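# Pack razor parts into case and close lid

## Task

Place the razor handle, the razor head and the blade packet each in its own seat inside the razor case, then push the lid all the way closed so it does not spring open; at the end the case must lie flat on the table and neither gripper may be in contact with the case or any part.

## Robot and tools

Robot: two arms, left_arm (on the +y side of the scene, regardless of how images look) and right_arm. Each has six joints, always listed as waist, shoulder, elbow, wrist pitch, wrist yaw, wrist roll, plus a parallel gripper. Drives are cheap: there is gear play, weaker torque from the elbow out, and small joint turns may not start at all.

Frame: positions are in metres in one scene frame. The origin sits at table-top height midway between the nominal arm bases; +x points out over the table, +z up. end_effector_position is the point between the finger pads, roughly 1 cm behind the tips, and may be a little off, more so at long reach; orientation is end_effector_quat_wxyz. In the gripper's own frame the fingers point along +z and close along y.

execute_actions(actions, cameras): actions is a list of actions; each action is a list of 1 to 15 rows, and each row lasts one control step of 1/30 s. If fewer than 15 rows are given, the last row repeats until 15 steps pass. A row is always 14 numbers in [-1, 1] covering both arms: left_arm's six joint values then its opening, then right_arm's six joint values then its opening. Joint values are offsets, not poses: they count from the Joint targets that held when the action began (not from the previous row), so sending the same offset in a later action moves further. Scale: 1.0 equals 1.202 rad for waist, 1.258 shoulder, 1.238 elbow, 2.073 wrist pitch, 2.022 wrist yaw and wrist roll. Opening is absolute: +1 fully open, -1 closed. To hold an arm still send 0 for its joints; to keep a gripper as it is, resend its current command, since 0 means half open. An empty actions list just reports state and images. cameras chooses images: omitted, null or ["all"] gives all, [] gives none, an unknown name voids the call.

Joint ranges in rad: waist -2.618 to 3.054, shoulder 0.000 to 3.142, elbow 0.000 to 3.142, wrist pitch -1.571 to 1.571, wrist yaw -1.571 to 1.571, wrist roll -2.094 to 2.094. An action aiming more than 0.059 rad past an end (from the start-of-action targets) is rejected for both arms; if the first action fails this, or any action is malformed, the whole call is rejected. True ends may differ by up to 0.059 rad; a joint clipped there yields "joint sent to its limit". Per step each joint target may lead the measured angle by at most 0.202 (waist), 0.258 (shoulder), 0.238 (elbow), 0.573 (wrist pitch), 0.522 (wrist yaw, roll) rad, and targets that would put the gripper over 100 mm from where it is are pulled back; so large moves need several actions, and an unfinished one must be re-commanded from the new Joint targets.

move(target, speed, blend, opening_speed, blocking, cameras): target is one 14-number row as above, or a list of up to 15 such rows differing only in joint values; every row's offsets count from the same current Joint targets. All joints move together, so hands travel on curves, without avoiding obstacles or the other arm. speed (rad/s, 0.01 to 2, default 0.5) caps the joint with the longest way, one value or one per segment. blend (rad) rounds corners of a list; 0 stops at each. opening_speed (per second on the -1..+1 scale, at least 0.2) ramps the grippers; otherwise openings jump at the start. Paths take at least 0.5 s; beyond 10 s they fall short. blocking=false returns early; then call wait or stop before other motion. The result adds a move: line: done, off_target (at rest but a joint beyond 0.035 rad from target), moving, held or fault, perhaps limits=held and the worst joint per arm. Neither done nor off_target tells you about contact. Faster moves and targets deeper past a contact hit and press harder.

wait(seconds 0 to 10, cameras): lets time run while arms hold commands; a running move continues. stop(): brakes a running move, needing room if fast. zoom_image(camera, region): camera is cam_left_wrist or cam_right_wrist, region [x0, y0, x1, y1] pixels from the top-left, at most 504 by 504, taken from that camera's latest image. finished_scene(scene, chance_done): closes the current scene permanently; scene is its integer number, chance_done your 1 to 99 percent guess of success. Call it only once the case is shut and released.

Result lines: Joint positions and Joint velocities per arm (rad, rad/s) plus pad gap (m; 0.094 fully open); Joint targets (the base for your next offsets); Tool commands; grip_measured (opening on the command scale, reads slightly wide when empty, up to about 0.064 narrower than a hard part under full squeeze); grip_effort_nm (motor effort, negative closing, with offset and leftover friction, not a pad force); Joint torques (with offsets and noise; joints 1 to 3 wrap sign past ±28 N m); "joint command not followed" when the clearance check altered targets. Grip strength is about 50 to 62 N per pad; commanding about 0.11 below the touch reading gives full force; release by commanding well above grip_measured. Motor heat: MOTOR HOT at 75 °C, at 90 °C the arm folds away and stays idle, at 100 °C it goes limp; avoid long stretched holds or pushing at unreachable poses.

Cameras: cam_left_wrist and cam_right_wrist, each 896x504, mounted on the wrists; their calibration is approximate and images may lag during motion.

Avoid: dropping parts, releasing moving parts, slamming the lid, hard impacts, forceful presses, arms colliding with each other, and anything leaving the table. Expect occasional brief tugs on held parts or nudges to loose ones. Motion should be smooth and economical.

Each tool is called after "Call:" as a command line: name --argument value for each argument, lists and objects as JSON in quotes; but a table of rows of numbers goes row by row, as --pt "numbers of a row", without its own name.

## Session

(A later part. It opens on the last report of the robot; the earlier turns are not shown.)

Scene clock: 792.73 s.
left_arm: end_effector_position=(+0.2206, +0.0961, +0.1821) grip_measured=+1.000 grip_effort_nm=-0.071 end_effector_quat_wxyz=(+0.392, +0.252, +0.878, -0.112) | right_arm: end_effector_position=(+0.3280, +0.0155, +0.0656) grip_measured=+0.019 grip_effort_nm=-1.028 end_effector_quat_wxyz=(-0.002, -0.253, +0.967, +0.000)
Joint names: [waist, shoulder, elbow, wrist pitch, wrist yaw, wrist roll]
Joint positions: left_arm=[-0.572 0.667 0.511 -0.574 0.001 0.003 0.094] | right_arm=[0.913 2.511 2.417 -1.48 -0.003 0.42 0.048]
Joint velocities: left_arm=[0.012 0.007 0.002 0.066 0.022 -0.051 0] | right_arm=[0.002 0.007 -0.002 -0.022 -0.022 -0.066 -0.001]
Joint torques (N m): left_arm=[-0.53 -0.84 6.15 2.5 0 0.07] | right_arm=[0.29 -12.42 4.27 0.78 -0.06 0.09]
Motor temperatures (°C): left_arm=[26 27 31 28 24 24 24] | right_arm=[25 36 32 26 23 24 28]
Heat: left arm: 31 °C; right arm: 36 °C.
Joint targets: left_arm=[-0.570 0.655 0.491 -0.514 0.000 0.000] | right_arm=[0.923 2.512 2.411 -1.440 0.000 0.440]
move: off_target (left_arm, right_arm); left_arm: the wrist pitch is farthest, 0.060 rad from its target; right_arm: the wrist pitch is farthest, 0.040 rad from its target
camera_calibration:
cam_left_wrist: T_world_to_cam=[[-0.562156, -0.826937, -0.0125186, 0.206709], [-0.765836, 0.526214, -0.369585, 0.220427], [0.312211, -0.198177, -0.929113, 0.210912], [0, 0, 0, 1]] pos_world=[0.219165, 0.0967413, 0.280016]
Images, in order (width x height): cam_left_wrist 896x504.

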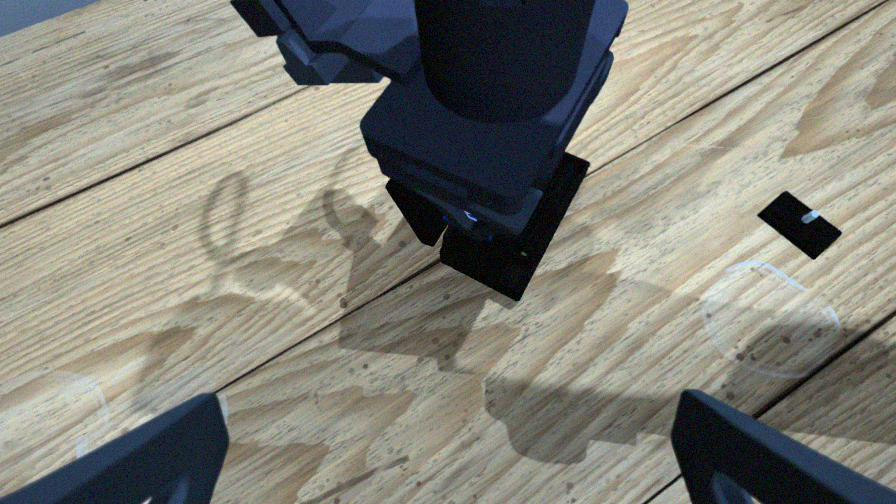

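Call:
move --target '[0,0,0,0,0,0,1,0.005,-0.012,-0.0872,0.0463,0,0,-0.02]' --speed 0.15

Call:
zoom_image --camera "cam_right_wrist" --region '[250, 250, 750, 504]'

Scene clock: 835.67 s.
left_arm: end_effector_position=(+0.2208, +0.0959, +0.1824) grip_measured=+1.000 grip_effort_nm=-0.081 end_effector_quat_wxyz=(+0.393, +0.252, +0.877, -0.112) | right_arm: end_effector_position=(+0.3269, +0.0165, +0.0390) grip_measured=+0.019 grip_effort_nm=-1.033 end_effector_quat_wxyz=(-0.006, -0.255, +0.967, -0.003)
Joint names: [waist, shoulder, elbow, wrist pitch, wrist yaw, wrist roll]
Joint positions: left_arm=[-0.572 0.667 0.511 -0.573 0.001 0.003 0.094] | right_arm=[0.916 2.511 2.311 -1.383 -0.003 0.42 0.048]
Joint velocities: left_arm=[-0.022 0.007 -0.007 -0.022 -0.007 -0.007 0] | right_arm=[-0.037 -0.002 -0.002 -0.066 0.051 -0.022 0]
Joint torques (N m): left_arm=[-0.54 -0.83 6.24 2.51 -0.03 0.07] | right_arm=[0.54 -13.59 4.1 0.79 -0.06 0.11]
Motor temperatures (°C): left_arm=[26 26 31 34 24 24 24] | right_arm=[25 36 31 25 23 24 28]
Heat: left arm: 34 °C; right arm: 36 °C.
Joint targets: left_arm=[-0.570 0.655 0.491 -0.514 0.000 0.000] | right_arm=[0.929 2.496 2.303 -1.344 0.000 0.440]
move: off_target (left_arm, right_arm); left_arm: the wrist pitch is farthest, 0.059 rad from its target; right_arm: the wrist pitch is farthest, 0.039 rad from its target
camera_calibration:
cam_left_wrist: T_world_to_cam=[[-0.562139, -0.826947, -0.0125808, 0.206732], [-0.765354, 0.525914, -0.371008, 0.220951], [0.313421, -0.19893, -0.928544, 0.210784], [0, 0, 0, 1]] pos_world=[0.219253, 0.0966863, 0.280297]
cam_right_wrist: T_world_to_cam=[[0.484375, -0.874837, -0.00644011, -0.142456], [-0.786546, -0.43869, 0.434622, 0.286912], [-0.383048, -0.205455, -0.90059, 0.254707], [0, 0, 0, 1]] pos_world=[0.392236, 0.0535707, 0.103771]

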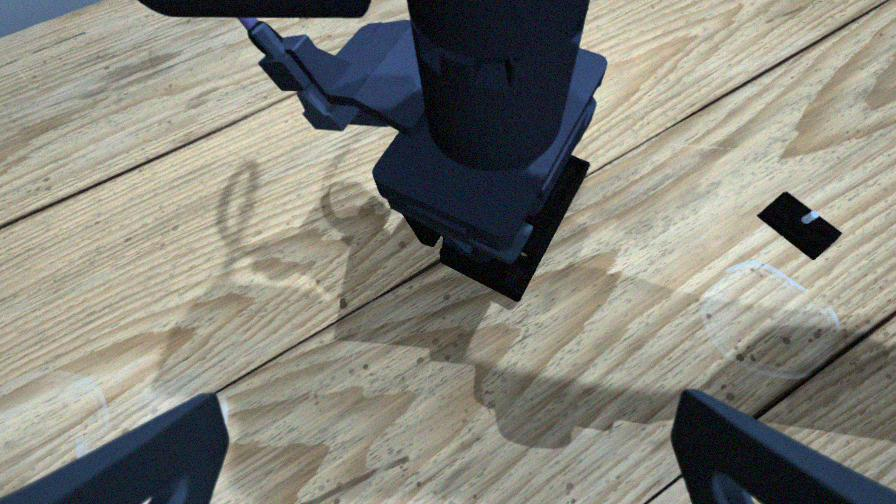

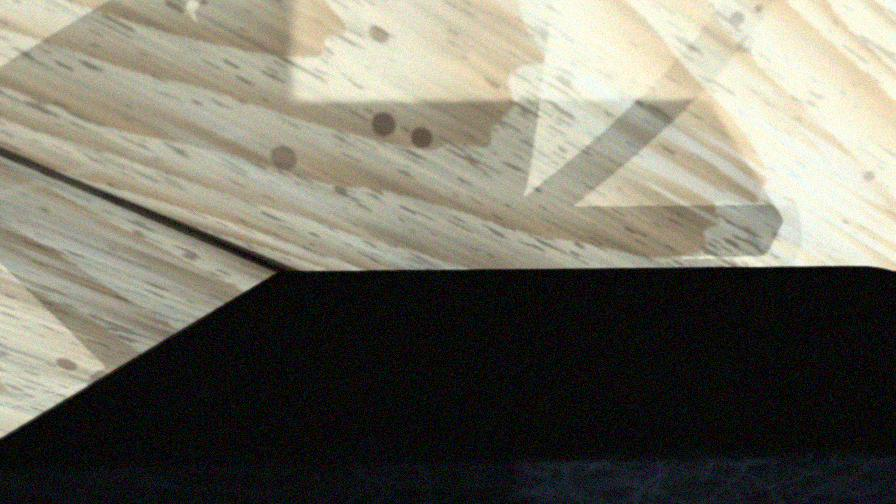

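Scaled by 1.008 from the camera's 896x504 image, which has a finer 1280x720 frame.

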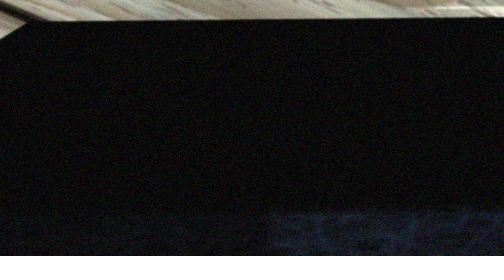

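Call:
move --target '[0,0,0,0,0,0,1,0,0,-0.0178,0.0106,0,0,-0.02]' --speed 0.1 --cameras '["cam_left_wrist"]'

Call:
zoom_image --camera "cam_left_wrist" --region '[380, 130, 620, 320]'

Scene clock: 842.67 s.
left_arm: end_effector_position=(+0.2208, +0.0959, +0.1824) grip_measured=+1.000 grip_effort_nm=-0.071 end_effector_quat_wxyz=(+0.393, +0.252, +0.877, -0.112) | right_arm: end_effector_position=(+0.3268, +0.0164, +0.0340) grip_measured=+0.019 grip_effort_nm=-1.028 end_effector_quat_wxyz=(-0.007, -0.255, +0.967, -0.003)
Joint names: [waist, shoulder, elbow, wrist pitch, wrist yaw, wrist roll]
Joint positions: left_arm=[-0.572 0.667 0.511 -0.573 0.001 0.003 0.094] | right_arm=[0.916 2.511 2.291 -1.365 -0.003 0.42 0.048]
Joint velocities: left_arm=[-0.002 -0.012 -0.012 0.007 0.051 -0.037 0] | right_arm=[-0.002 0.002 -0.017 -0.007 0.007 0.037 0]
Joint torques (N m): left_arm=[-0.54 -0.95 6.24 2.53 -0.01 0.09] | right_arm=[0.53 -13.6 4.01 0.78 -0.07 0.11]
Motor temperatures (°C): left_arm=[26 26 31 35 24 24 24] | right_arm=[25 37 31 25 23 24 28]
Heat: left arm: 35 °C; right arm: 37 °C.
Joint targets: left_arm=[-0.570 0.655 0.491 -0.514 0.000 0.000] | right_arm=[0.929 2.496 2.281 -1.322 0.000 0.440]
move: off_target (left_arm, right_arm); left_arm: the wrist pitch is farthest, 0.059 rad from its target; right_arm: the wrist pitch is farthest, 0.043 rad from its target
camera_calibration:
cam_left_wrist: T_world_to_cam=[[-0.562139, -0.826947, -0.0125808, 0.206732], [-0.765354, 0.525914, -0.371008, 0.220951], [0.313421, -0.19893, -0.928544, 0.210784], [0, 0, 0, 1]] pos_world=[0.219253, 0.0966863, 0.280297]
Images, in order (width x height): cam_left_wrist 896x504.

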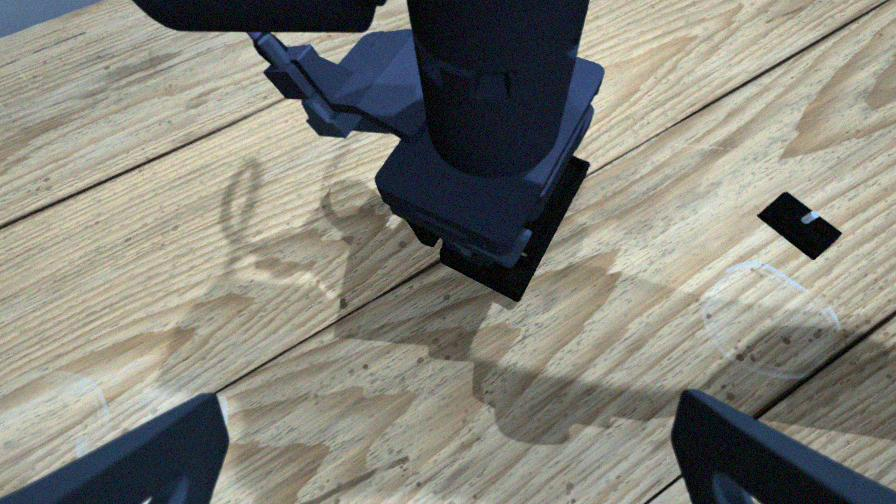

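Scaled by 2.100 from the camera's 896x504 image, which has a finer 1280x720 frame.

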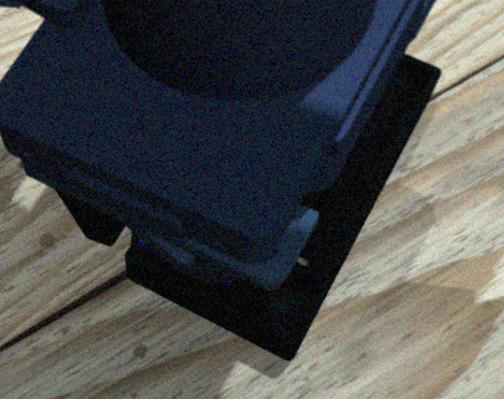

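Call:
move --target '[0,0,0,0,0,0,1,0,0,-0.0145,0.0088,0,0,-0.02]' --speed 0.1 --cameras '[]'

Call:
move --target '[0,0,0,0,0,0,1,0,0,-0.0145,0.0088,0,0,-0.02]' --speed 0.1 --cameras '["cam_right_wrist"]'

Scene clock: 848.83 s.
left_arm: end_effector_position=(+0.2208, +0.0959, +0.1824) grip_measured=+1.000 grip_effort_nm=-0.085 end_effector_quat_wxyz=(+0.393, +0.252, +0.877, -0.112) | right_arm: end_effector_position=(+0.3268, +0.0164, +0.0317) grip_measured=+0.019 grip_effort_nm=-1.033 end_effector_quat_wxyz=(-0.007, -0.255, +0.967, -0.003)
Joint names: [waist, shoulder, elbow, wrist pitch, wrist yaw, wrist roll]
Joint positions: left_arm=[-0.572 0.667 0.511 -0.573 0.001 0.003 0.094] | right_arm=[0.916 2.511 2.282 -1.356 -0.003 0.42 0.048]
Joint velocities: left_arm=[-0.012 0.002 -0.017 0.007 0.037 -0.037 0] | right_arm=[-0.017 0.007 -0.002 -0.007 0.066 -0.007 0]
Joint torques (N m): left_arm=[-0.5 -0.88 6.23 2.52 -0.03 0.06] | right_arm=[0.5 -13.64 3.19 0.9 -0.06 0.1]
Motor temperatures (°C): left_arm=[26 26 31 35 24 24 24] | right_arm=[25 37 31 25 23 24 28]
Heat: left arm: 35 °C; right arm: 37 °C.
Joint targets: left_arm=[-0.570 0.655 0.491 -0.514 0.000 0.000] | right_arm=[0.929 2.496 2.263 -1.304 0.000 0.440]
move: off_target (left_arm, right_arm); left_arm: the wrist pitch is farthest, 0.059 rad from its target; right_arm: the wrist pitch is farthest, 0.052 rad from its target
No camera images: "cameras" was empty.

Scene clock: 849.53 s.
left_arm: end_effector_position=(+0.2208, +0.0959, +0.1824) grip_measured=+1.000 grip_effort_nm=-0.071 end_effector_quat_wxyz=(+0.393, +0.252, +0.877, -0.112) | right_arm: end_effector_position=(+0.3265, +0.0160, +0.0300) grip_measured=+0.019 grip_effort_nm=-1.033 end_effector_quat_wxyz=(-0.007, -0.255, +0.967, -0.003)
Joint names: [waist, shoulder, elbow, wrist pitch, wrist yaw, wrist roll]
Joint positions: left_arm=[-0.572 0.667 0.511 -0.573 0.001 0.003 0.094] | right_arm=[0.916 2.508 2.27 -1.347 -0.003 0.42 0.048]
Joint velocities: left_arm=[0.002 0.007 -0.002 0.022 -0.066 -0.007 0] | right_arm=[0.012 0.017 0.002 -0.022 -0.037 -0.095 -0.001]
Joint torques (N m): left_arm=[-0.61 -0.84 6.27 2.53 -0.04 0.09] | right_arm=[0.51 -13.3 2.76 0.98 -0.06 0.1]
Motor temperatures (°C): left_arm=[26 26 31 35 24 24 24] | right_arm=[25 37 31 25 23 24 28]
Heat: left arm: 35 °C; right arm: 37 °C.
Joint targets: left_arm=[-0.570 0.655 0.491 -0.514 0.000 0.000] | right_arm=[0.929 2.496 2.245 -1.285 0.000 0.440]
move: off_target (left_arm, right_arm); left_arm: the wrist pitch is farthest, 0.059 rad from its target; right_arm: the wrist pitch is farthest, 0.061 rad from its target
camera_calibration:
cam_right_wrist: T_world_to_cam=[[0.48437, -0.874844, -0.00580144, -0.142806], [-0.78615, -0.438153, 0.435879, 0.290111], [-0.383868, -0.206566, -0.899986, 0.2466], [0, 0, 0, 1]] pos_world=[0.391903, 0.0531193, 0.0946545]
Images, in order (width x height): cam_right_wrist 896x504.

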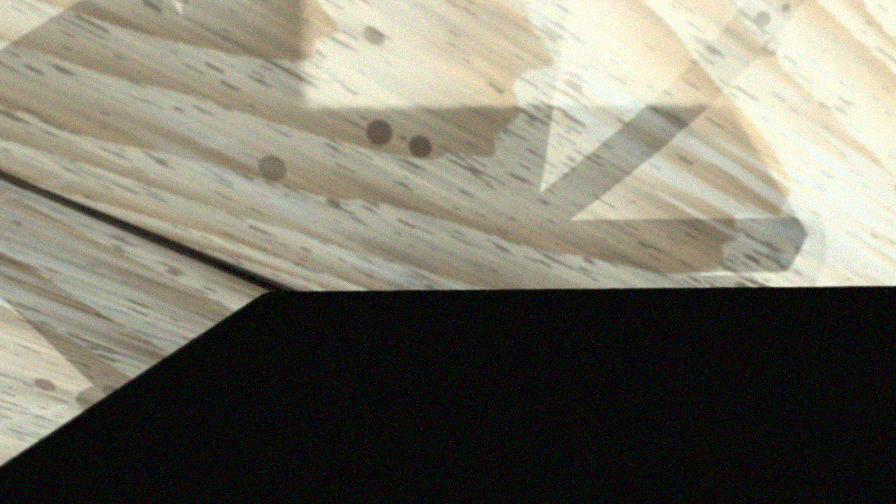

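Call:
move --target '[0,0,0,0,0,0,1,0,0,0.02,-0.012,0,0,-0.02]' --speed 0.1 --cameras '[]'

Call:
move --target '[0,0,0,0,0,0,1,0,0,0,0,0,0,0.22]' --opening_speed 0.3 --cameras '[]'

Call:
move --target '[0,0,0,0,0,0,1,0,-0.06,0.14,-0.12,0,0,0.22]' --speed 0.3 --cameras '["cam_right_wrist"]'

Scene clock: 861.30 s.
left_arm: end_effector_position=(+0.2208, +0.0959, +0.1824) grip_measured=+1.000 grip_effort_nm=-0.071 end_effector_quat_wxyz=(+0.393, +0.252, +0.877, -0.112) | right_arm: end_effector_position=(+0.3265, +0.0160, +0.0300) grip_measured=+0.019 grip_effort_nm=-1.028 end_effector_quat_wxyz=(-0.007, -0.255, +0.967, -0.003)
Joint names: [waist, shoulder, elbow, wrist pitch, wrist yaw, wrist roll]
Joint positions: left_arm=[-0.572 0.667 0.511 -0.573 0.001 0.003 0.094] | right_arm=[0.916 2.508 2.27 -1.347 -0.003 0.42 0.048]
Joint velocities: left_arm=[-0.012 -0.007 0.002 -0.037 -0.037 -0.066 0] | right_arm=[-0.022 -0.012 -0.017 0.007 -0.007 0.051 0]
Joint torques (N m): left_arm=[-0.5 -0.85 6.22 2.5 0 0.07] | right_arm=[0.53 -13.34 4.9 0.74 -0.05 0.1]
Motor temperatures (°C): left_arm=[26 26 31 36 24 24 24] | right_arm=[25 38 31 25 23 24 29]
Heat: left arm: 36 °C; right arm: 38 °C.
Joint targets: left_arm=[-0.570 0.655 0.491 -0.514 0.000 0.000] | right_arm=[0.929 2.496 2.270 -1.310 0.000 0.440]
move: off_target (left_arm, right_arm); left_arm: the wrist pitch is farthest, 0.059 rad from its target; right_arm: the wrist pitch is farthest, 0.037 rad from its target
No camera images: "cameras" was empty.

Scene clock: 862.30 s.
left_arm: end_effector_position=(+0.2208, +0.0959, +0.1824) grip_measured=+1.000 grip_effort_nm=-0.076 end_effector_quat_wxyz=(+0.393, +0.252, +0.877, -0.112) | right_arm: end_effector_position=(+0.3285, +0.0145, +0.0300) grip_measured=+0.218 grip_effort_nm=0.110 end_effector_quat_wxyz=(-0.002, -0.254, +0.967, -0.009)
Joint names: [waist, shoulder, elbow, wrist pitch, wrist yaw, wrist roll]
Joint positions: left_arm=[-0.572 0.667 0.511 -0.573 0.001 0.003 0.094] | right_arm=[0.916 2.508 2.27 -1.347 0.011 0.422 0.057]
Joint velocities: left_arm=[-0.017 0.012 0.002 -0.051 0.051 -0.051 0] | right_arm=[-0.012 0.012 0.002 0.081 0.066 -0.022 0]
Joint torques (N m): left_arm=[-0.47 -0.77 6.24 2.51 -0.01 0.07] | right_arm=[0.47 -13.34 4.88 0.74 -0.07 0.11]
Motor temperatures (°C): left_arm=[26 26 31 36 24 24 24] | right_arm=[25 38 31 25 23 24 28]
Heat: left arm: 36 °C; right arm: 38 °C.
Joint targets: left_arm=[-0.570 0.655 0.491 -0.514 0.000 0.000] | right_arm=[0.929 2.496 2.270 -1.310 0.000 0.440]
move: off_target (left_arm, right_arm); left_arm: the wrist pitch is farthest, 0.059 rad from its target; right_arm: the wrist pitch is farthest, 0.037 rad from its target
No camera images: "cameras" was empty.

Scene clock: 863.80 s.
left_arm: end_effector_position=(+0.2208, +0.0959, +0.1824) grip_measured=+1.000 grip_effort_nm=-0.076 end_effector_quat_wxyz=(+0.393, +0.252, +0.877, -0.112) | right_arm: end_effector_position=(+0.3180, +0.0044, +0.0775) grip_measured=+0.218 grip_effort_nm=0.100 end_effector_quat_wxyz=(-0.016, -0.249, +0.968, -0.011)
Joint names: [waist, shoulder, elbow, wrist pitch, wrist yaw, wrist roll]
Joint positions: left_arm=[-0.572 0.667 0.511 -0.573 0.001 0.003 0.094] | right_arm=[0.916 2.478 2.401 -1.534 -0.003 0.432 0.057]
Joint velocities: left_arm=[0.027 0.012 0.022 -0.051 0.037 0.022 0] | right_arm=[-0.022 -0.007 -0.007 0.007 -0.051 -0.022 0]
Joint torques (N m): left_arm=[-0.49 -0.85 6.3 2.53 0.01 0.09] | right_arm=[0.54 -16.66 8.57 0.08 -0.07 0.1]
Motor temperatures (°C): left_arm=[26 26 31 36 24 24 24] | right_arm=[25 39 31 25 23 24 28]
Heat: left arm: 36 °C; right arm: 39 °C.
Joint targets: left_arm=[-0.570 0.655 0.491 -0.514 0.000 0.000] | right_arm=[0.929 2.421 2.443 -1.558 0.000 0.440]
move: off_target (left_arm, right_arm); left_arm: the wrist pitch is farthest, 0.059 rad from its target; right_arm: the shoulder is farthest, 0.057 rad from its target
camera_calibration:
cam_right_wrist: T_world_to_cam=[[0.473594, -0.88073, 0.00486648, -0.145891], [-0.785023, -0.419611, 0.455703, 0.255671], [-0.399309, -0.219638, -0.890119, 0.287841], [0, 0, 0, 1]] pos_world=[0.384738, 0.0420124, 0.140412]
Images, in order (width x height): cam_right_wrist 896x504.

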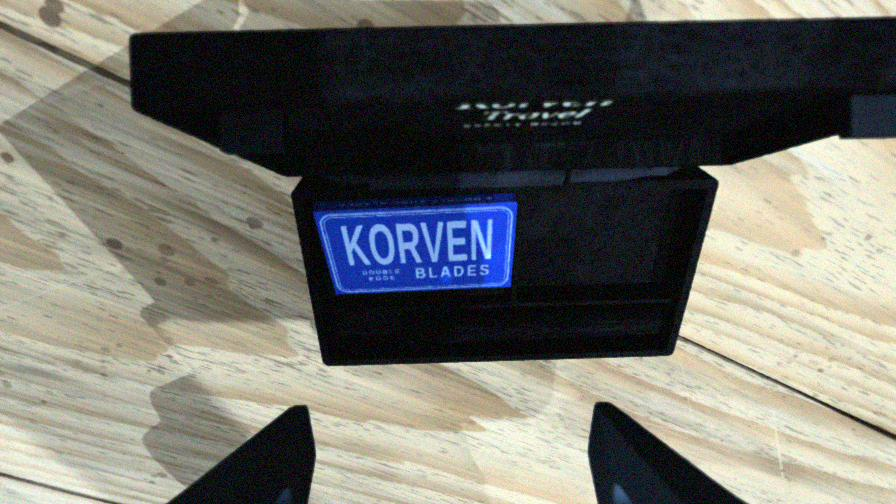

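Call:
execute_actions --actions '[]'

Scene clock: 900.30 s.
left_arm: end_effector_position=(+0.2208, +0.0959, +0.1824) grip_measured=+1.000 grip_effort_nm=-0.076 end_effector_quat_wxyz=(+0.393, +0.252, +0.877, -0.112) | right_arm: end_effector_position=(+0.3177, +0.0041, +0.0775) grip_measured=+0.218 grip_effort_nm=0.090 end_effector_quat_wxyz=(-0.017, -0.249, +0.968, -0.012)
Joint names: [waist, shoulder, elbow, wrist pitch, wrist yaw, wrist roll]
Joint positions: left_arm=[-0.572 0.667 0.511 -0.573 0.001 0.003 0.094] | right_arm=[0.916 2.478 2.401 -1.535 -0.003 0.432 0.057]
Joint velocities: left_arm=[-0.022 0.007 0.007 -0.037 -0.066 0.066 0] | right_arm=[-0.002 0.012 0.007 -0.022 0.022 -0.022 0]
Joint torques (N m): left_arm=[-0.51 -0.9 6.23 2.55 0.02 0.08] | right_arm=[0.51 -16.64 8.58 0.12 -0.06 0.09]
Motor temperatures (°C): left_arm=[26 26 31 37 24 24 24] | right_arm=[25 46 32 25 23 24 27]
Heat: left arm: 37 °C; right arm: 46 °C.
Joint targets: left_arm=[-0.570 0.655 0.491 -0.514 0.000 0.000] | right_arm=[0.929 2.421 2.443 -1.558 0.000 0.440]
Tool commands: left_gripper/opening=+1.0 right_gripper/opening=+0.22
camera_calibration:
cam_left_wrist: T_world_to_cam=[[-0.562139, -0.826947, -0.0125808, 0.206732], [-0.765354, 0.525914, -0.371008, 0.220951], [0.313421, -0.19893, -0.928544, 0.210784], [0, 0, 0, 1]] pos_world=[0.219253, 0.0966863, 0.280297]
cam_right_wrist: T_world_to_cam=[[0.473598, -0.880724, 0.00552223, -0.146107], [-0.784607, -0.419048, 0.456935, 0.255127], [-0.40012, -0.220737, -0.889483, 0.28791], [0, 0, 0, 1]] pos_world=[0.384569, 0.0417834, 0.140321]

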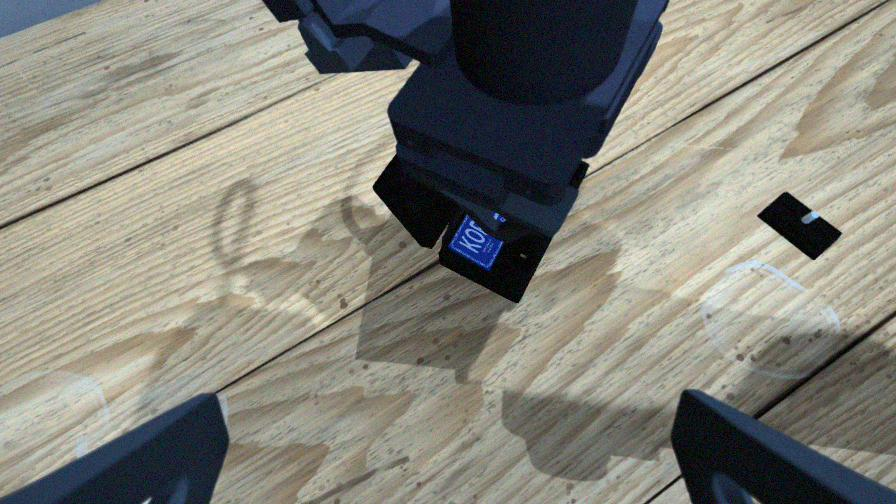

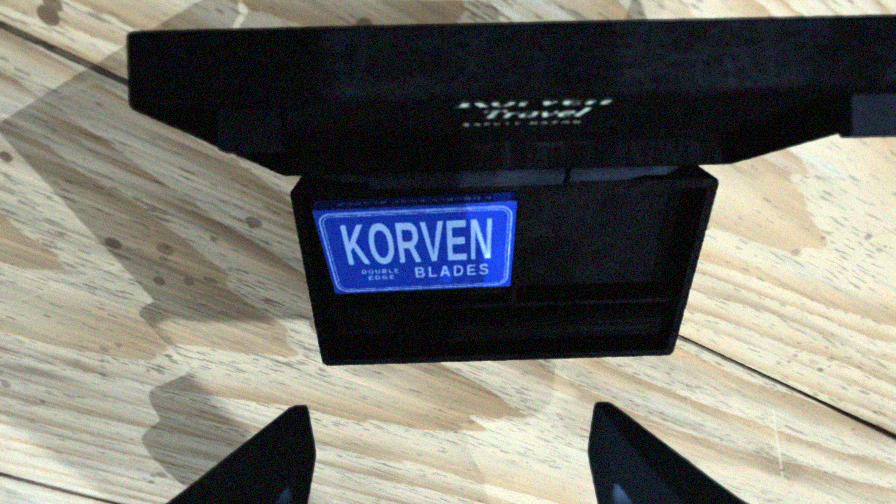

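Call:
zoom_image --camera "cam_right_wrist" --region '[280, 180, 740, 380]'

Call:
zoom_image --camera "cam_left_wrist" --region '[360, 140, 620, 320]'

Scaled by 1.096 from the camera's 896x504 image, which has a finer 1280x720 frame.

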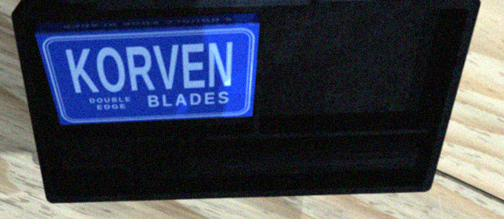

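Scaled by 1.938 from the camera's 896x504 image, which has a finer 1280x720 frame.

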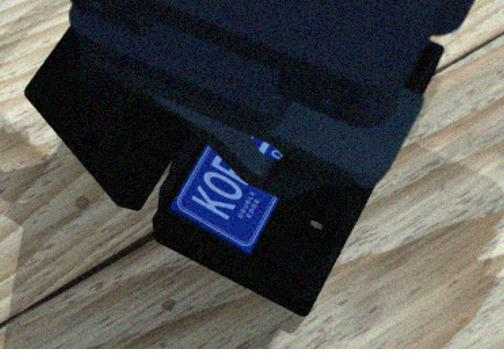

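Call:
move --target '[0,0,0,0,0,0,1,-0.078,-0.6425,-0.9515,0.1616,0,-0.638,0.3]' --speed 0.8

Scene clock: 922.00 s.
left_arm: end_effector_position=(+0.2208, +0.0959, +0.1824) grip_measured=+1.000 grip_effort_nm=-0.081 end_effector_quat_wxyz=(+0.393, +0.252, +0.877, -0.112) | right_arm: end_effector_position=(+0.2204, -0.1633, +0.1031) grip_measured=+0.298 grip_effort_nm=0.090 end_effector_quat_wxyz=(+0.032, +0.749, -0.662, +0.005)
Joint names: [waist, shoulder, elbow, wrist pitch, wrist yaw, wrist roll]
Joint positions: left_arm=[-0.572 0.667 0.511 -0.573 0.001 0.003 0.094] | right_arm=[0.847 1.649 1.274 -1.259 0.009 -0.829 0.061]
Joint velocities: left_arm=[0.017 0.022 -0.002 -0.007 -0.022 -0.081 0] | right_arm=[0.012 0.007 0.007 -0.022 0.022 -0.081 -0.001]
Joint torques (N m): left_arm=[-0.46 -0.88 6.16 2.51 -0.02 0.08] | right_arm=[-0.47 -8.69 3.96 0.63 -0.06 -0.1]
Motor temperatures (°C): left_arm=[26 26 31 38 24 24 24] | right_arm=[25 47 32 25 23 24 27]
Heat: left arm: 38 °C; right arm: 47 °C.
Joint targets: left_arm=[-0.570 0.655 0.491 -0.514 0.000 0.000] | right_arm=[0.835 1.613 1.265 -1.223 0.000 -0.850]
move: off_target (left_arm, right_arm); left_arm: the wrist pitch is farthest, 0.059 rad from its target; right_arm: the shoulder is farthest, 0.036 rad from its target
camera_calibration:
cam_left_wrist: T_world_to_cam=[[-0.562139, -0.826947, -0.0125808, 0.206732], [-0.765354, 0.525914, -0.371008, 0.220951], [0.313421, -0.19893, -0.928544, 0.210784], [0, 0, 0, 1]] pos_world=[0.219253, 0.0966863, 0.280297]
cam_right_wrist: T_world_to_cam=[[0.99237, 0.113065, -0.0491676, -0.19403], [0.122902, -0.875455, 0.467411, -0.178788], [0.0098038, -0.469888, -0.882672, 0.103043], [0, 0, 0, 1]] pos_world=[0.213513, -0.0861644, 0.16498]

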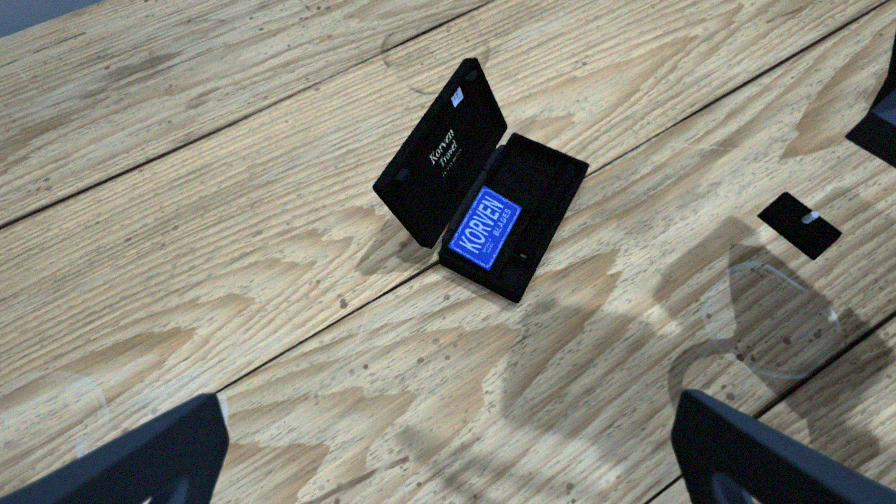

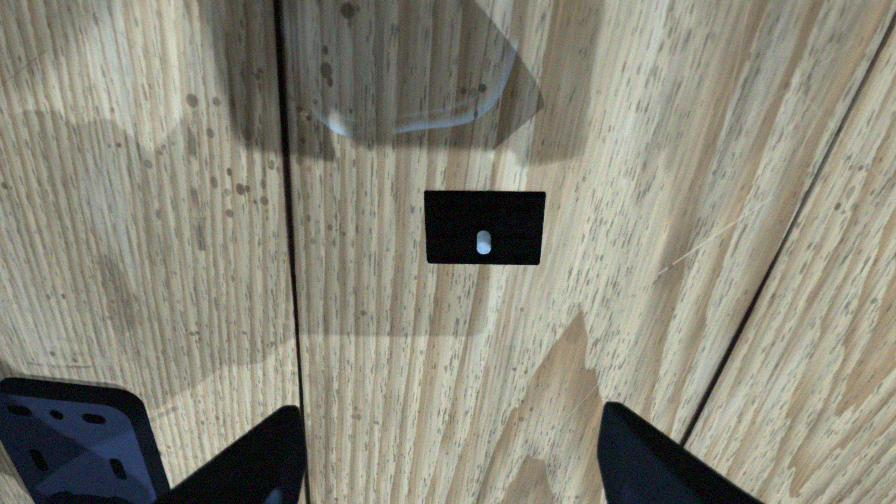

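Call:
zoom_image --camera "cam_left_wrist" --region '[420, 120, 610, 310]'

Scaled by 2.653 from the camera's 896x504 image, which has a finer 1280x720 frame.

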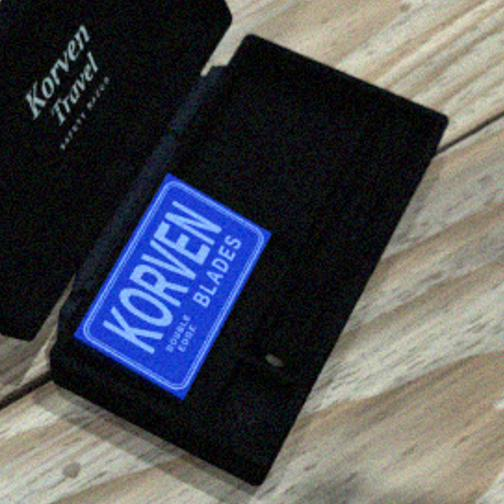

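Call:
move --target '[0,0,0,0,0,0,1,0.002,0.0637,-0.179,0.1457,0,0,0.3]' --cameras '["cam_right_wrist"]'

Scene clock: 942.83 s.
left_arm: end_effector_position=(+0.2208, +0.0959, +0.1824) grip_measured=+1.000 grip_effort_nm=-0.066 end_effector_quat_wxyz=(+0.393, +0.252, +0.877, -0.112) | right_arm: end_effector_position=(+0.2214, -0.1622, +0.0357) grip_measured=+0.298 grip_effort_nm=0.100 end_effector_quat_wxyz=(+0.017, +0.749, -0.662, +0.005)
Joint names: [waist, shoulder, elbow, wrist pitch, wrist yaw, wrist roll]
Joint positions: left_arm=[-0.572 0.667 0.511 -0.573 0.001 0.003 0.094] | right_arm=[0.847 1.697 1.05 -0.958 0.009 -0.829 0.061]
Joint velocities: left_arm=[-0.012 0.002 0.007 0.022 -0.022 -0.007 0] | right_arm=[-0.007 0.002 0.007 -0.022 -0.037 -0.051 0]
Joint torques (N m): left_arm=[-0.62 -0.84 6.13 2.53 0 0.07] | right_arm=[-0.29 -6.15 3.95 0.71 -0.05 -0.15]
Motor temperatures (°C): left_arm=[26 26 31 39 24 24 24] | right_arm=[25 43 31 25 23 24 27]
Heat: left arm: 39 °C; right arm: 43 °C.
Joint targets: left_arm=[-0.570 0.655 0.491 -0.514 0.000 0.000] | right_arm=[0.837 1.693 1.043 -0.921 0.000 -0.850]
move: off_target (left_arm, right_arm); left_arm: the wrist pitch is farthest, 0.059 rad from its target; right_arm: the wrist pitch is farthest, 0.037 rad from its target
camera_calibration:
cam_right_wrist: T_world_to_cam=[[0.993098, 0.11392, -0.0279019, -0.199189], [0.11424, -0.885641, 0.450098, -0.145532], [0.0265643, -0.450179, -0.892543, 0.0438779], [0, 0, 0, 1]] pos_world=[0.213274, -0.0864446, 0.0991089]
Images, in order (width x height): cam_right_wrist 896x504.

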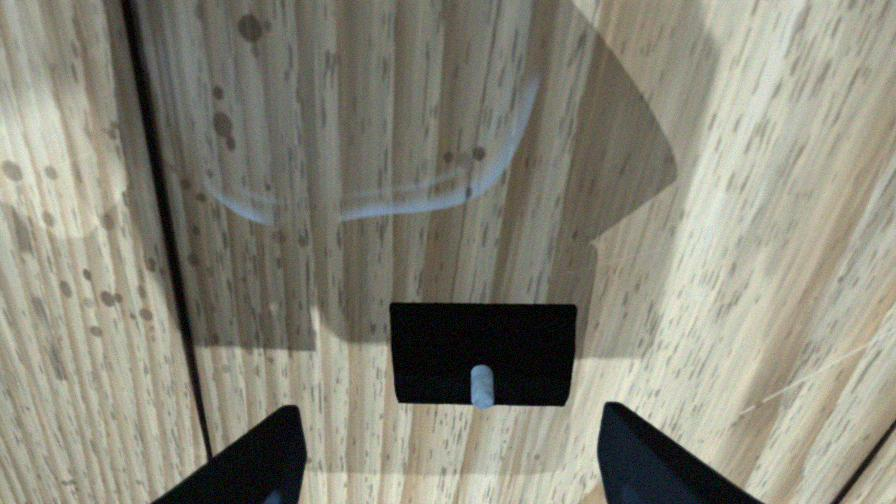

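Call:
move --target '[0,0,0,0,0,0,1,-0.0166,0.0452,-0.0241,0.0418,0,0,0.3]' --cameras '["cam_right_wrist"]' --speed 0.3

Scene clock: 954.00 s.
left_arm: end_effector_position=(+0.2208, +0.0959, +0.1824) grip_measured=+1.000 grip_effort_nm=-0.076 end_effector_quat_wxyz=(+0.393, +0.252, +0.877, -0.112) | right_arm: end_effector_position=(+0.2274, -0.1625, +0.0155) grip_measured=+0.298 grip_effort_nm=0.100 end_effector_quat_wxyz=(+0.019, +0.744, -0.667, +0.005)
Joint names: [waist, shoulder, elbow, wrist pitch, wrist yaw, wrist roll]
Joint positions: left_arm=[-0.572 0.667 0.511 -0.573 0.001 0.003 0.094] | right_arm=[0.83 1.749 1.022 -0.883 0.009 -0.83 0.061]
Joint velocities: left_arm=[-0.002 0.002 -0.002 0.022 0.022 -0.007 0] | right_arm=[-0.002 -0.002 -0.007 -0.022 -0.022 -0.037 -0.001]
Joint torques (N m): left_arm=[-0.51 -0.77 6.17 2.52 -0.01 0.06] | right_arm=[-0.55 -6 3.52 0.8 -0.06 -0.15]
Motor temperatures (°C): left_arm=[26 26 31 39 24 24 24] | right_arm=[25 41 31 25 23 24 27]
Heat: left arm: 39 °C; right arm: 41 °C.
Joint targets: left_arm=[-0.570 0.655 0.491 -0.514 0.000 0.000] | right_arm=[0.817 1.750 1.013 -0.835 0.000 -0.850]
move: off_target (left_arm, right_arm); left_arm: the wrist pitch is farthest, 0.059 rad from its target; right_arm: the wrist pitch is farthest, 0.049 rad from its target
camera_calibration:
cam_right_wrist: T_world_to_cam=[[0.994637, 0.0985711, -0.031313, -0.208489], [0.102035, -0.885741, 0.452827, -0.134611], [0.0169004, -0.453594, -0.891048, 0.0272229], [0, 0, 0, 1]] pos_world=[0.220646, -0.086331, 0.0786838]
Images, in order (width x height): cam_right_wrist 896x504.

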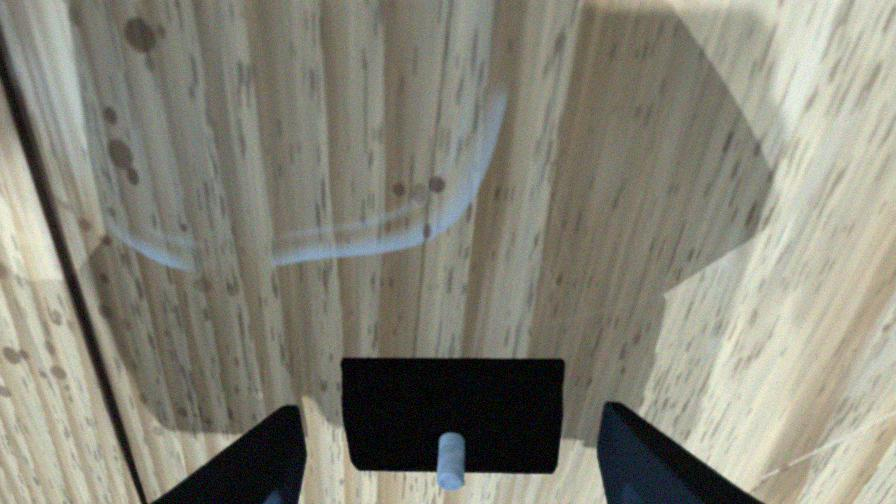

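Call:
move --target '[0,0,0,0,0,0,1,0,0,-0.02,0.015,0,0,0.3]' --cameras '[]' --speed 0.3

Call:
move --target '[0,0,0,0,0,0,1,0,0,0,0,0,0,-0.17]' --opening_speed 0.3 --cameras '["cam_right_wrist"]'

Scene clock: 962.20 s.
left_arm: end_effector_position=(+0.2208, +0.0959, +0.1824) grip_measured=+1.000 grip_effort_nm=-0.076 end_effector_quat_wxyz=(+0.393, +0.252, +0.877, -0.112) | right_arm: end_effector_position=(+0.2277, -0.1620, +0.0145) grip_measured=+0.298 grip_effort_nm=0.095 end_effector_quat_wxyz=(+0.016, +0.744, -0.668, +0.005)
Joint names: [waist, shoulder, elbow, wrist pitch, wrist yaw, wrist roll]
Joint positions: left_arm=[-0.572 0.667 0.511 -0.573 0.001 0.003 0.094] | right_arm=[0.83 1.746 1.015 -0.871 0.009 -0.83 0.061]
Joint velocities: left_arm=[-0.012 0.007 -0.007 -0.081 0.007 -0.051 0] | right_arm=[0.017 0.027 -0.012 -0.007 0.007 -0.007 -0.001]
Joint torques (N m): left_arm=[-0.51 -0.84 6.2 2.55 0.01 0.06] | right_arm=[-0.51 -5.83 2.03 1.03 -0.06 -0.15]
Motor temperatures (°C): left_arm=[26 26 31 39 24 24 24] | right_arm=[25 39 31 25 23 24 26]
Heat: left arm: 39 °C; right arm: 39 °C.
Joint targets: left_arm=[-0.570 0.655 0.491 -0.514 0.000 0.000] | right_arm=[0.817 1.750 0.989 -0.803 0.000 -0.850]
move: off_target (left_arm, right_arm); left_arm: the wrist pitch is farthest, 0.059 rad from its target; right_arm: the wrist pitch is farthest, 0.067 rad from its target
No camera images: "cameras" was empty.

Scene clock: 964.10 s.
left_arm: end_effector_position=(+0.2208, +0.0959, +0.1824) grip_measured=+1.000 grip_effort_nm=-0.076 end_effector_quat_wxyz=(+0.393, +0.252, +0.877, -0.112) | right_arm: end_effector_position=(+0.2357, -0.1608, +0.0141) grip_measured=-0.164 grip_effort_nm=-0.974 end_effector_quat_wxyz=(+0.003, +0.740, -0.672, +0.009)
Joint names: [waist, shoulder, elbow, wrist pitch, wrist yaw, wrist roll]
Joint positions: left_arm=[-0.572 0.667 0.511 -0.573 0.001 0.003 0.094] | right_arm=[0.818 1.746 1.013 -0.843 0.019 -0.83 0.039]
Joint velocities: left_arm=[-0.002 0.012 -0.002 -0.051 -0.007 0.007 0] | right_arm=[-0.002 0.007 -0.007 -0.022 0.022 -0.007 -0.001]
Joint torques (N m): left_arm=[-0.54 -0.91 6.24 2.53 0 0.1] | right_arm=[-0.47 -5.9 2.22 0.81 -0.16 -0.15]
Motor temperatures (°C): left_arm=[26 26 31 39 24 24 24] | right_arm=[25 39 31 25 23 24 26]
Heat: left arm: 39 °C; right arm: 39 °C.
Joint targets: left_arm=[-0.570 0.655 0.491 -0.514 0.000 0.000] | right_arm=[0.817 1.750 0.989 -0.803 0.000 -0.850]
move: off_target (left_arm, right_arm); left_arm: the wrist pitch is farthest, 0.059 rad from its target; right_arm: the wrist pitch is farthest, 0.040 rad from its target
camera_calibration:
cam_right_wrist: T_world_to_cam=[[0.99622, 0.0868599, -0.000355306, -0.219722], [0.0782198, -0.895331, 0.438479, -0.129048], [0.0377681, -0.436849, -0.898742, 0.0244951], [0, 0, 0, 1]] pos_world=[0.228061, -0.0857548, 0.0785213]
Images, in order (width x height): cam_right_wrist 896x504.

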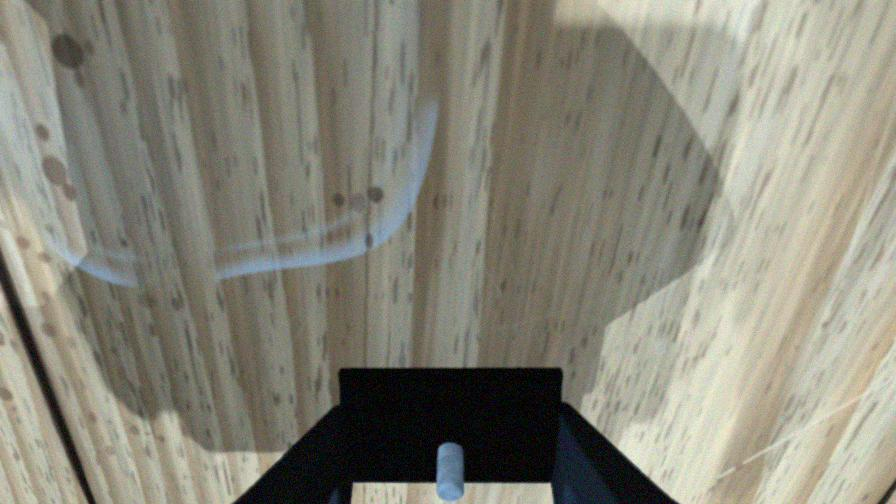

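Call:
move --pt "0 0 0 0 0 0 1 0 -0.109 0.223 -0.2026 0 0 -0.2" --pt "0 0 0 0 0 0 1 0.005 0.2119 0.6987 -0.283 0 0.297 -0.2" --cameras '["cam_right_wrist"]' --blend 0.05

Call:
move --target '[0,0,0,0,0,0,1,0,0.2926,0.380,-0.0434,0,0.292,-0.2]' --cameras '["cam_right_wrist"]'

Scene clock: 981.97 s.
left_arm: end_effector_position=(+0.2208, +0.0959, +0.1824) grip_measured=+1.000 grip_effort_nm=-0.071 end_effector_quat_wxyz=(+0.393, +0.252, +0.877, -0.112) | right_arm: end_effector_position=(+0.3007, -0.0879, +0.1196) grip_measured=-0.169 grip_effort_nm=-1.028 end_effector_quat_wxyz=(+0.000, -0.526, +0.851, -0.008)
Joint names: [waist, shoulder, elbow, wrist pitch, wrist yaw, wrist roll]
Joint positions: left_arm=[-0.572 0.667 0.511 -0.573 0.001 0.003 0.094] | right_arm=[0.818 2.014 1.805 -1.365 0.016 -0.27 0.039]
Joint velocities: left_arm=[0.002 -0.007 0.007 0.007 -0.037 0.022 0] | right_arm=[-0.017 -0.002 -0.012 -0.007 -0.037 -0.007 0.001]
Joint torques (N m): left_arm=[-0.49 -0.9 6.2 2.53 0.01 0.11] | right_arm=[0.01 -8.87 9.48 0.18 -0.11 0.11]
Motor temperatures (°C): left_arm=[26 26 31 40 24 24 24] | right_arm=[25 39 31 25 23 24 27]
Heat: left arm: 40 °C; right arm: 39 °C.
Joint targets: left_arm=[-0.570 0.655 0.491 -0.514 0.000 0.000] | right_arm=[0.823 2.016 1.854 -1.390 0.000 -0.249]
move: off_target (left_arm, right_arm); left_arm: the wrist pitch is farthest, 0.059 rad from its target; right_arm: the elbow is farthest, 0.049 rad from its target
camera_calibration:
cam_right_wrist: T_world_to_cam=[[0.890246, -0.455454, 0.00485542, -0.307144], [-0.413098, -0.802874, 0.429819, 0.0417022], [-0.191864, -0.38465, -0.902902, 0.222763], [0, 0, 0, 1]] pos_world=[0.333401, -0.0207223, 0.1847]
Images, in order (width x height): cam_right_wrist 896x504.

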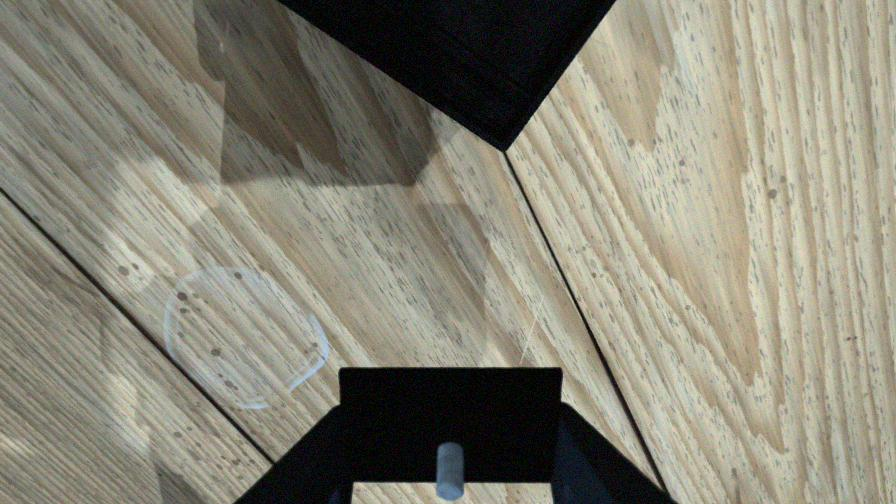

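Scene clock: 983.93 s.
left_arm: end_effector_position=(+0.2208, +0.0959, +0.1824) grip_measured=+1.000 grip_effort_nm=-0.081 end_effector_quat_wxyz=(+0.393, +0.252, +0.877, -0.112) | right_arm: end_effector_position=(+0.3522, -0.0268, +0.0897) grip_measured=-0.169 grip_effort_nm=-1.028 end_effector_quat_wxyz=(+0.006, -0.255, +0.967, +0.004)
Joint names: [waist, shoulder, elbow, wrist pitch, wrist yaw, wrist roll]
Joint positions: left_arm=[-0.572 0.667 0.511 -0.573 0.001 0.003 0.094] | right_arm=[0.818 2.381 2.277 -1.454 0 0.32 0.039]
Joint velocities: left_arm=[0.012 0.007 0.007 -0.066 0.051 0.007 0] | right_arm=[0.012 -0.002 -0.002 0.007 -0.037 0.022 -0.001]
Joint torques (N m): left_arm=[-0.55 -0.85 6.24 2.53 -0.02 0.07] | right_arm=[0.02 -11.38 9.26 0.19 -0.1 0.11]
Motor temperatures (°C): left_arm=[26 26 31 40 24 24 24] | right_arm=[25 39 31 25 23 24 27]
Heat: left arm: 40 °C; right arm: 39 °C.
Joint targets: left_arm=[-0.570 0.655 0.491 -0.514 0.000 0.000] | right_arm=[0.823 2.384 2.324 -1.480 0.000 0.341]
move: off_target (left_arm, right_arm); left_arm: the wrist pitch is farthest, 0.059 rad from its target; right_arm: the elbow is farthest, 0.047 rad from its target
camera_calibration:
cam_right_wrist: T_world_to_cam=[[0.48591, -0.873908, -0.0132773, -0.192162], [-0.793876, -0.447664, 0.411531, 0.270178], [-0.365584, -0.189426, -0.911299, 0.296368], [0, 0, 0, 1]] pos_world=[0.416209, 0.00915665, 0.156341]
Images, in order (width x height): cam_right_wrist 896x504.

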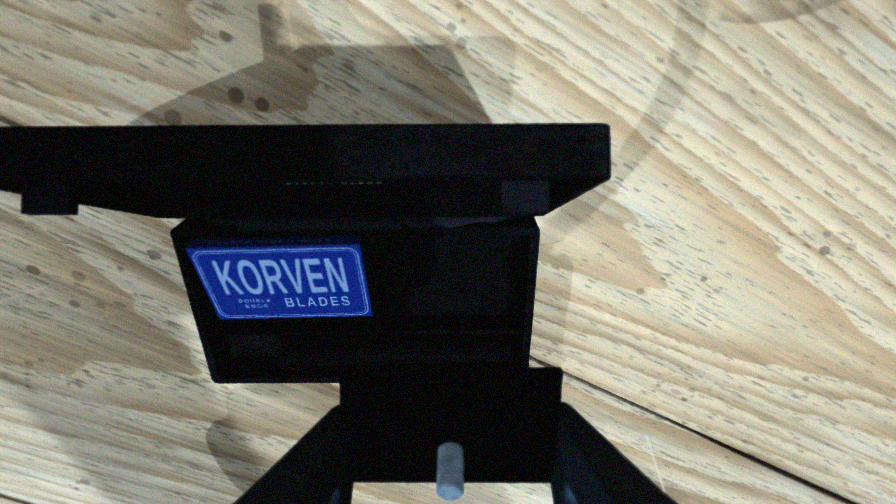

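Call:
move --target '[0,0,0,0,0,0,1,-0.005,-0.0254,-0.190,0.0981,0,0,-0.2]' --cameras '["cam_right_wrist","cam_left_wrist"]'

Call:
zoom_image --camera "cam_right_wrist" --region '[160, 150, 660, 500]'

Scene clock: 1027.00 s.
left_arm: end_effector_position=(+0.2208, +0.0959, +0.1824) grip_measured=+1.000 grip_effort_nm=-0.076 end_effector_quat_wxyz=(+0.393, +0.252, +0.877, -0.112) | right_arm: end_effector_position=(+0.3464, -0.0331, +0.0443) grip_measured=-0.169 grip_effort_nm=-1.033 end_effector_quat_wxyz=(-0.012, -0.255, +0.967, -0.008)
Joint names: [waist, shoulder, elbow, wrist pitch, wrist yaw, wrist roll]
Joint positions: left_arm=[-0.572 0.667 0.511 -0.573 0.001 0.003 0.094] | right_arm=[0.818 2.381 2.096 -1.316 0 0.322 0.039]
Joint velocities: left_arm=[-0.027 -0.007 0.002 -0.066 -0.022 -0.037 0] | right_arm=[0.007 -0.007 0.012 -0.066 0.022 -0.007 0.001]
Joint torques (N m): left_arm=[-0.59 -0.81 6.31 2.52 -0.04 0.09] | right_arm=[-0.49 -13.94 4.25 0.74 -0.09 0.11]
Motor temperatures (°C): left_arm=[26 25 30 41 24 24 24] | right_arm=[25 45 33 24 23 24 28]
Heat: left arm: 41 °C; right arm: 45 °C.
Joint targets: left_arm=[-0.570 0.655 0.491 -0.514 0.000 0.000] | right_arm=[0.817 2.352 2.089 -1.277 0.000 0.341]
move: off_target (left_arm, right_arm); left_arm: the wrist pitch is farthest, 0.059 rad from its target; right_arm: the wrist pitch is farthest, 0.039 rad from its target
camera_calibration:
cam_left_wrist: T_world_to_cam=[[-0.562139, -0.826947, -0.0125808, 0.206732], [-0.765354, 0.525914, -0.371008, 0.220951], [0.313421, -0.19893, -0.928544, 0.210784], [0, 0, 0, 1]] pos_world=[0.219253, 0.0966863, 0.280297]
cam_right_wrist: T_world_to_cam=[[0.484387, -0.874853, 0.000668832, -0.195664], [-0.782188, -0.432738, 0.448242, 0.276286], [-0.391856, -0.217646, -0.893912, 0.259036], [0, 0, 0, 1]] pos_world=[0.412389, 0.00476058, 0.107844]

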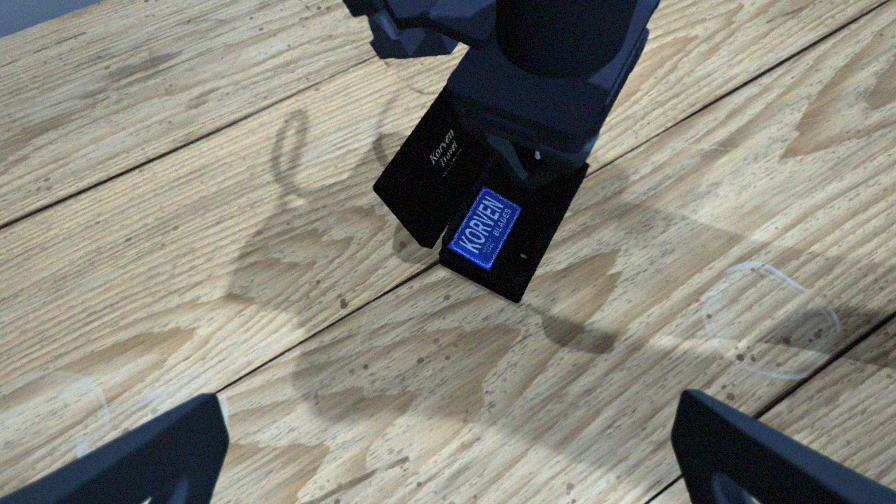

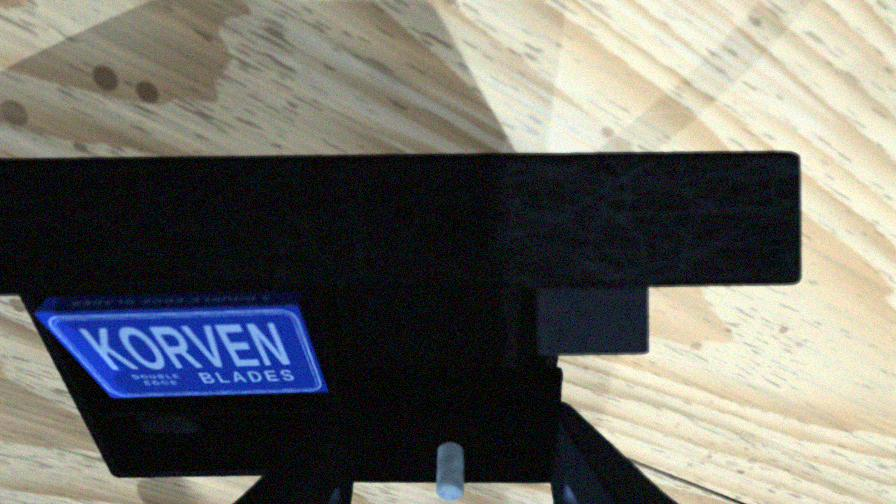

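Scaled by 1.008 from the camera's 896x504 image, which has a finer 1280x720 frame.

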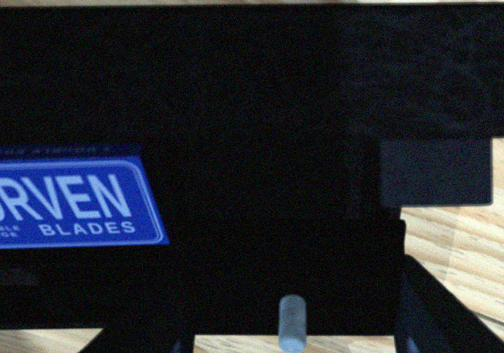

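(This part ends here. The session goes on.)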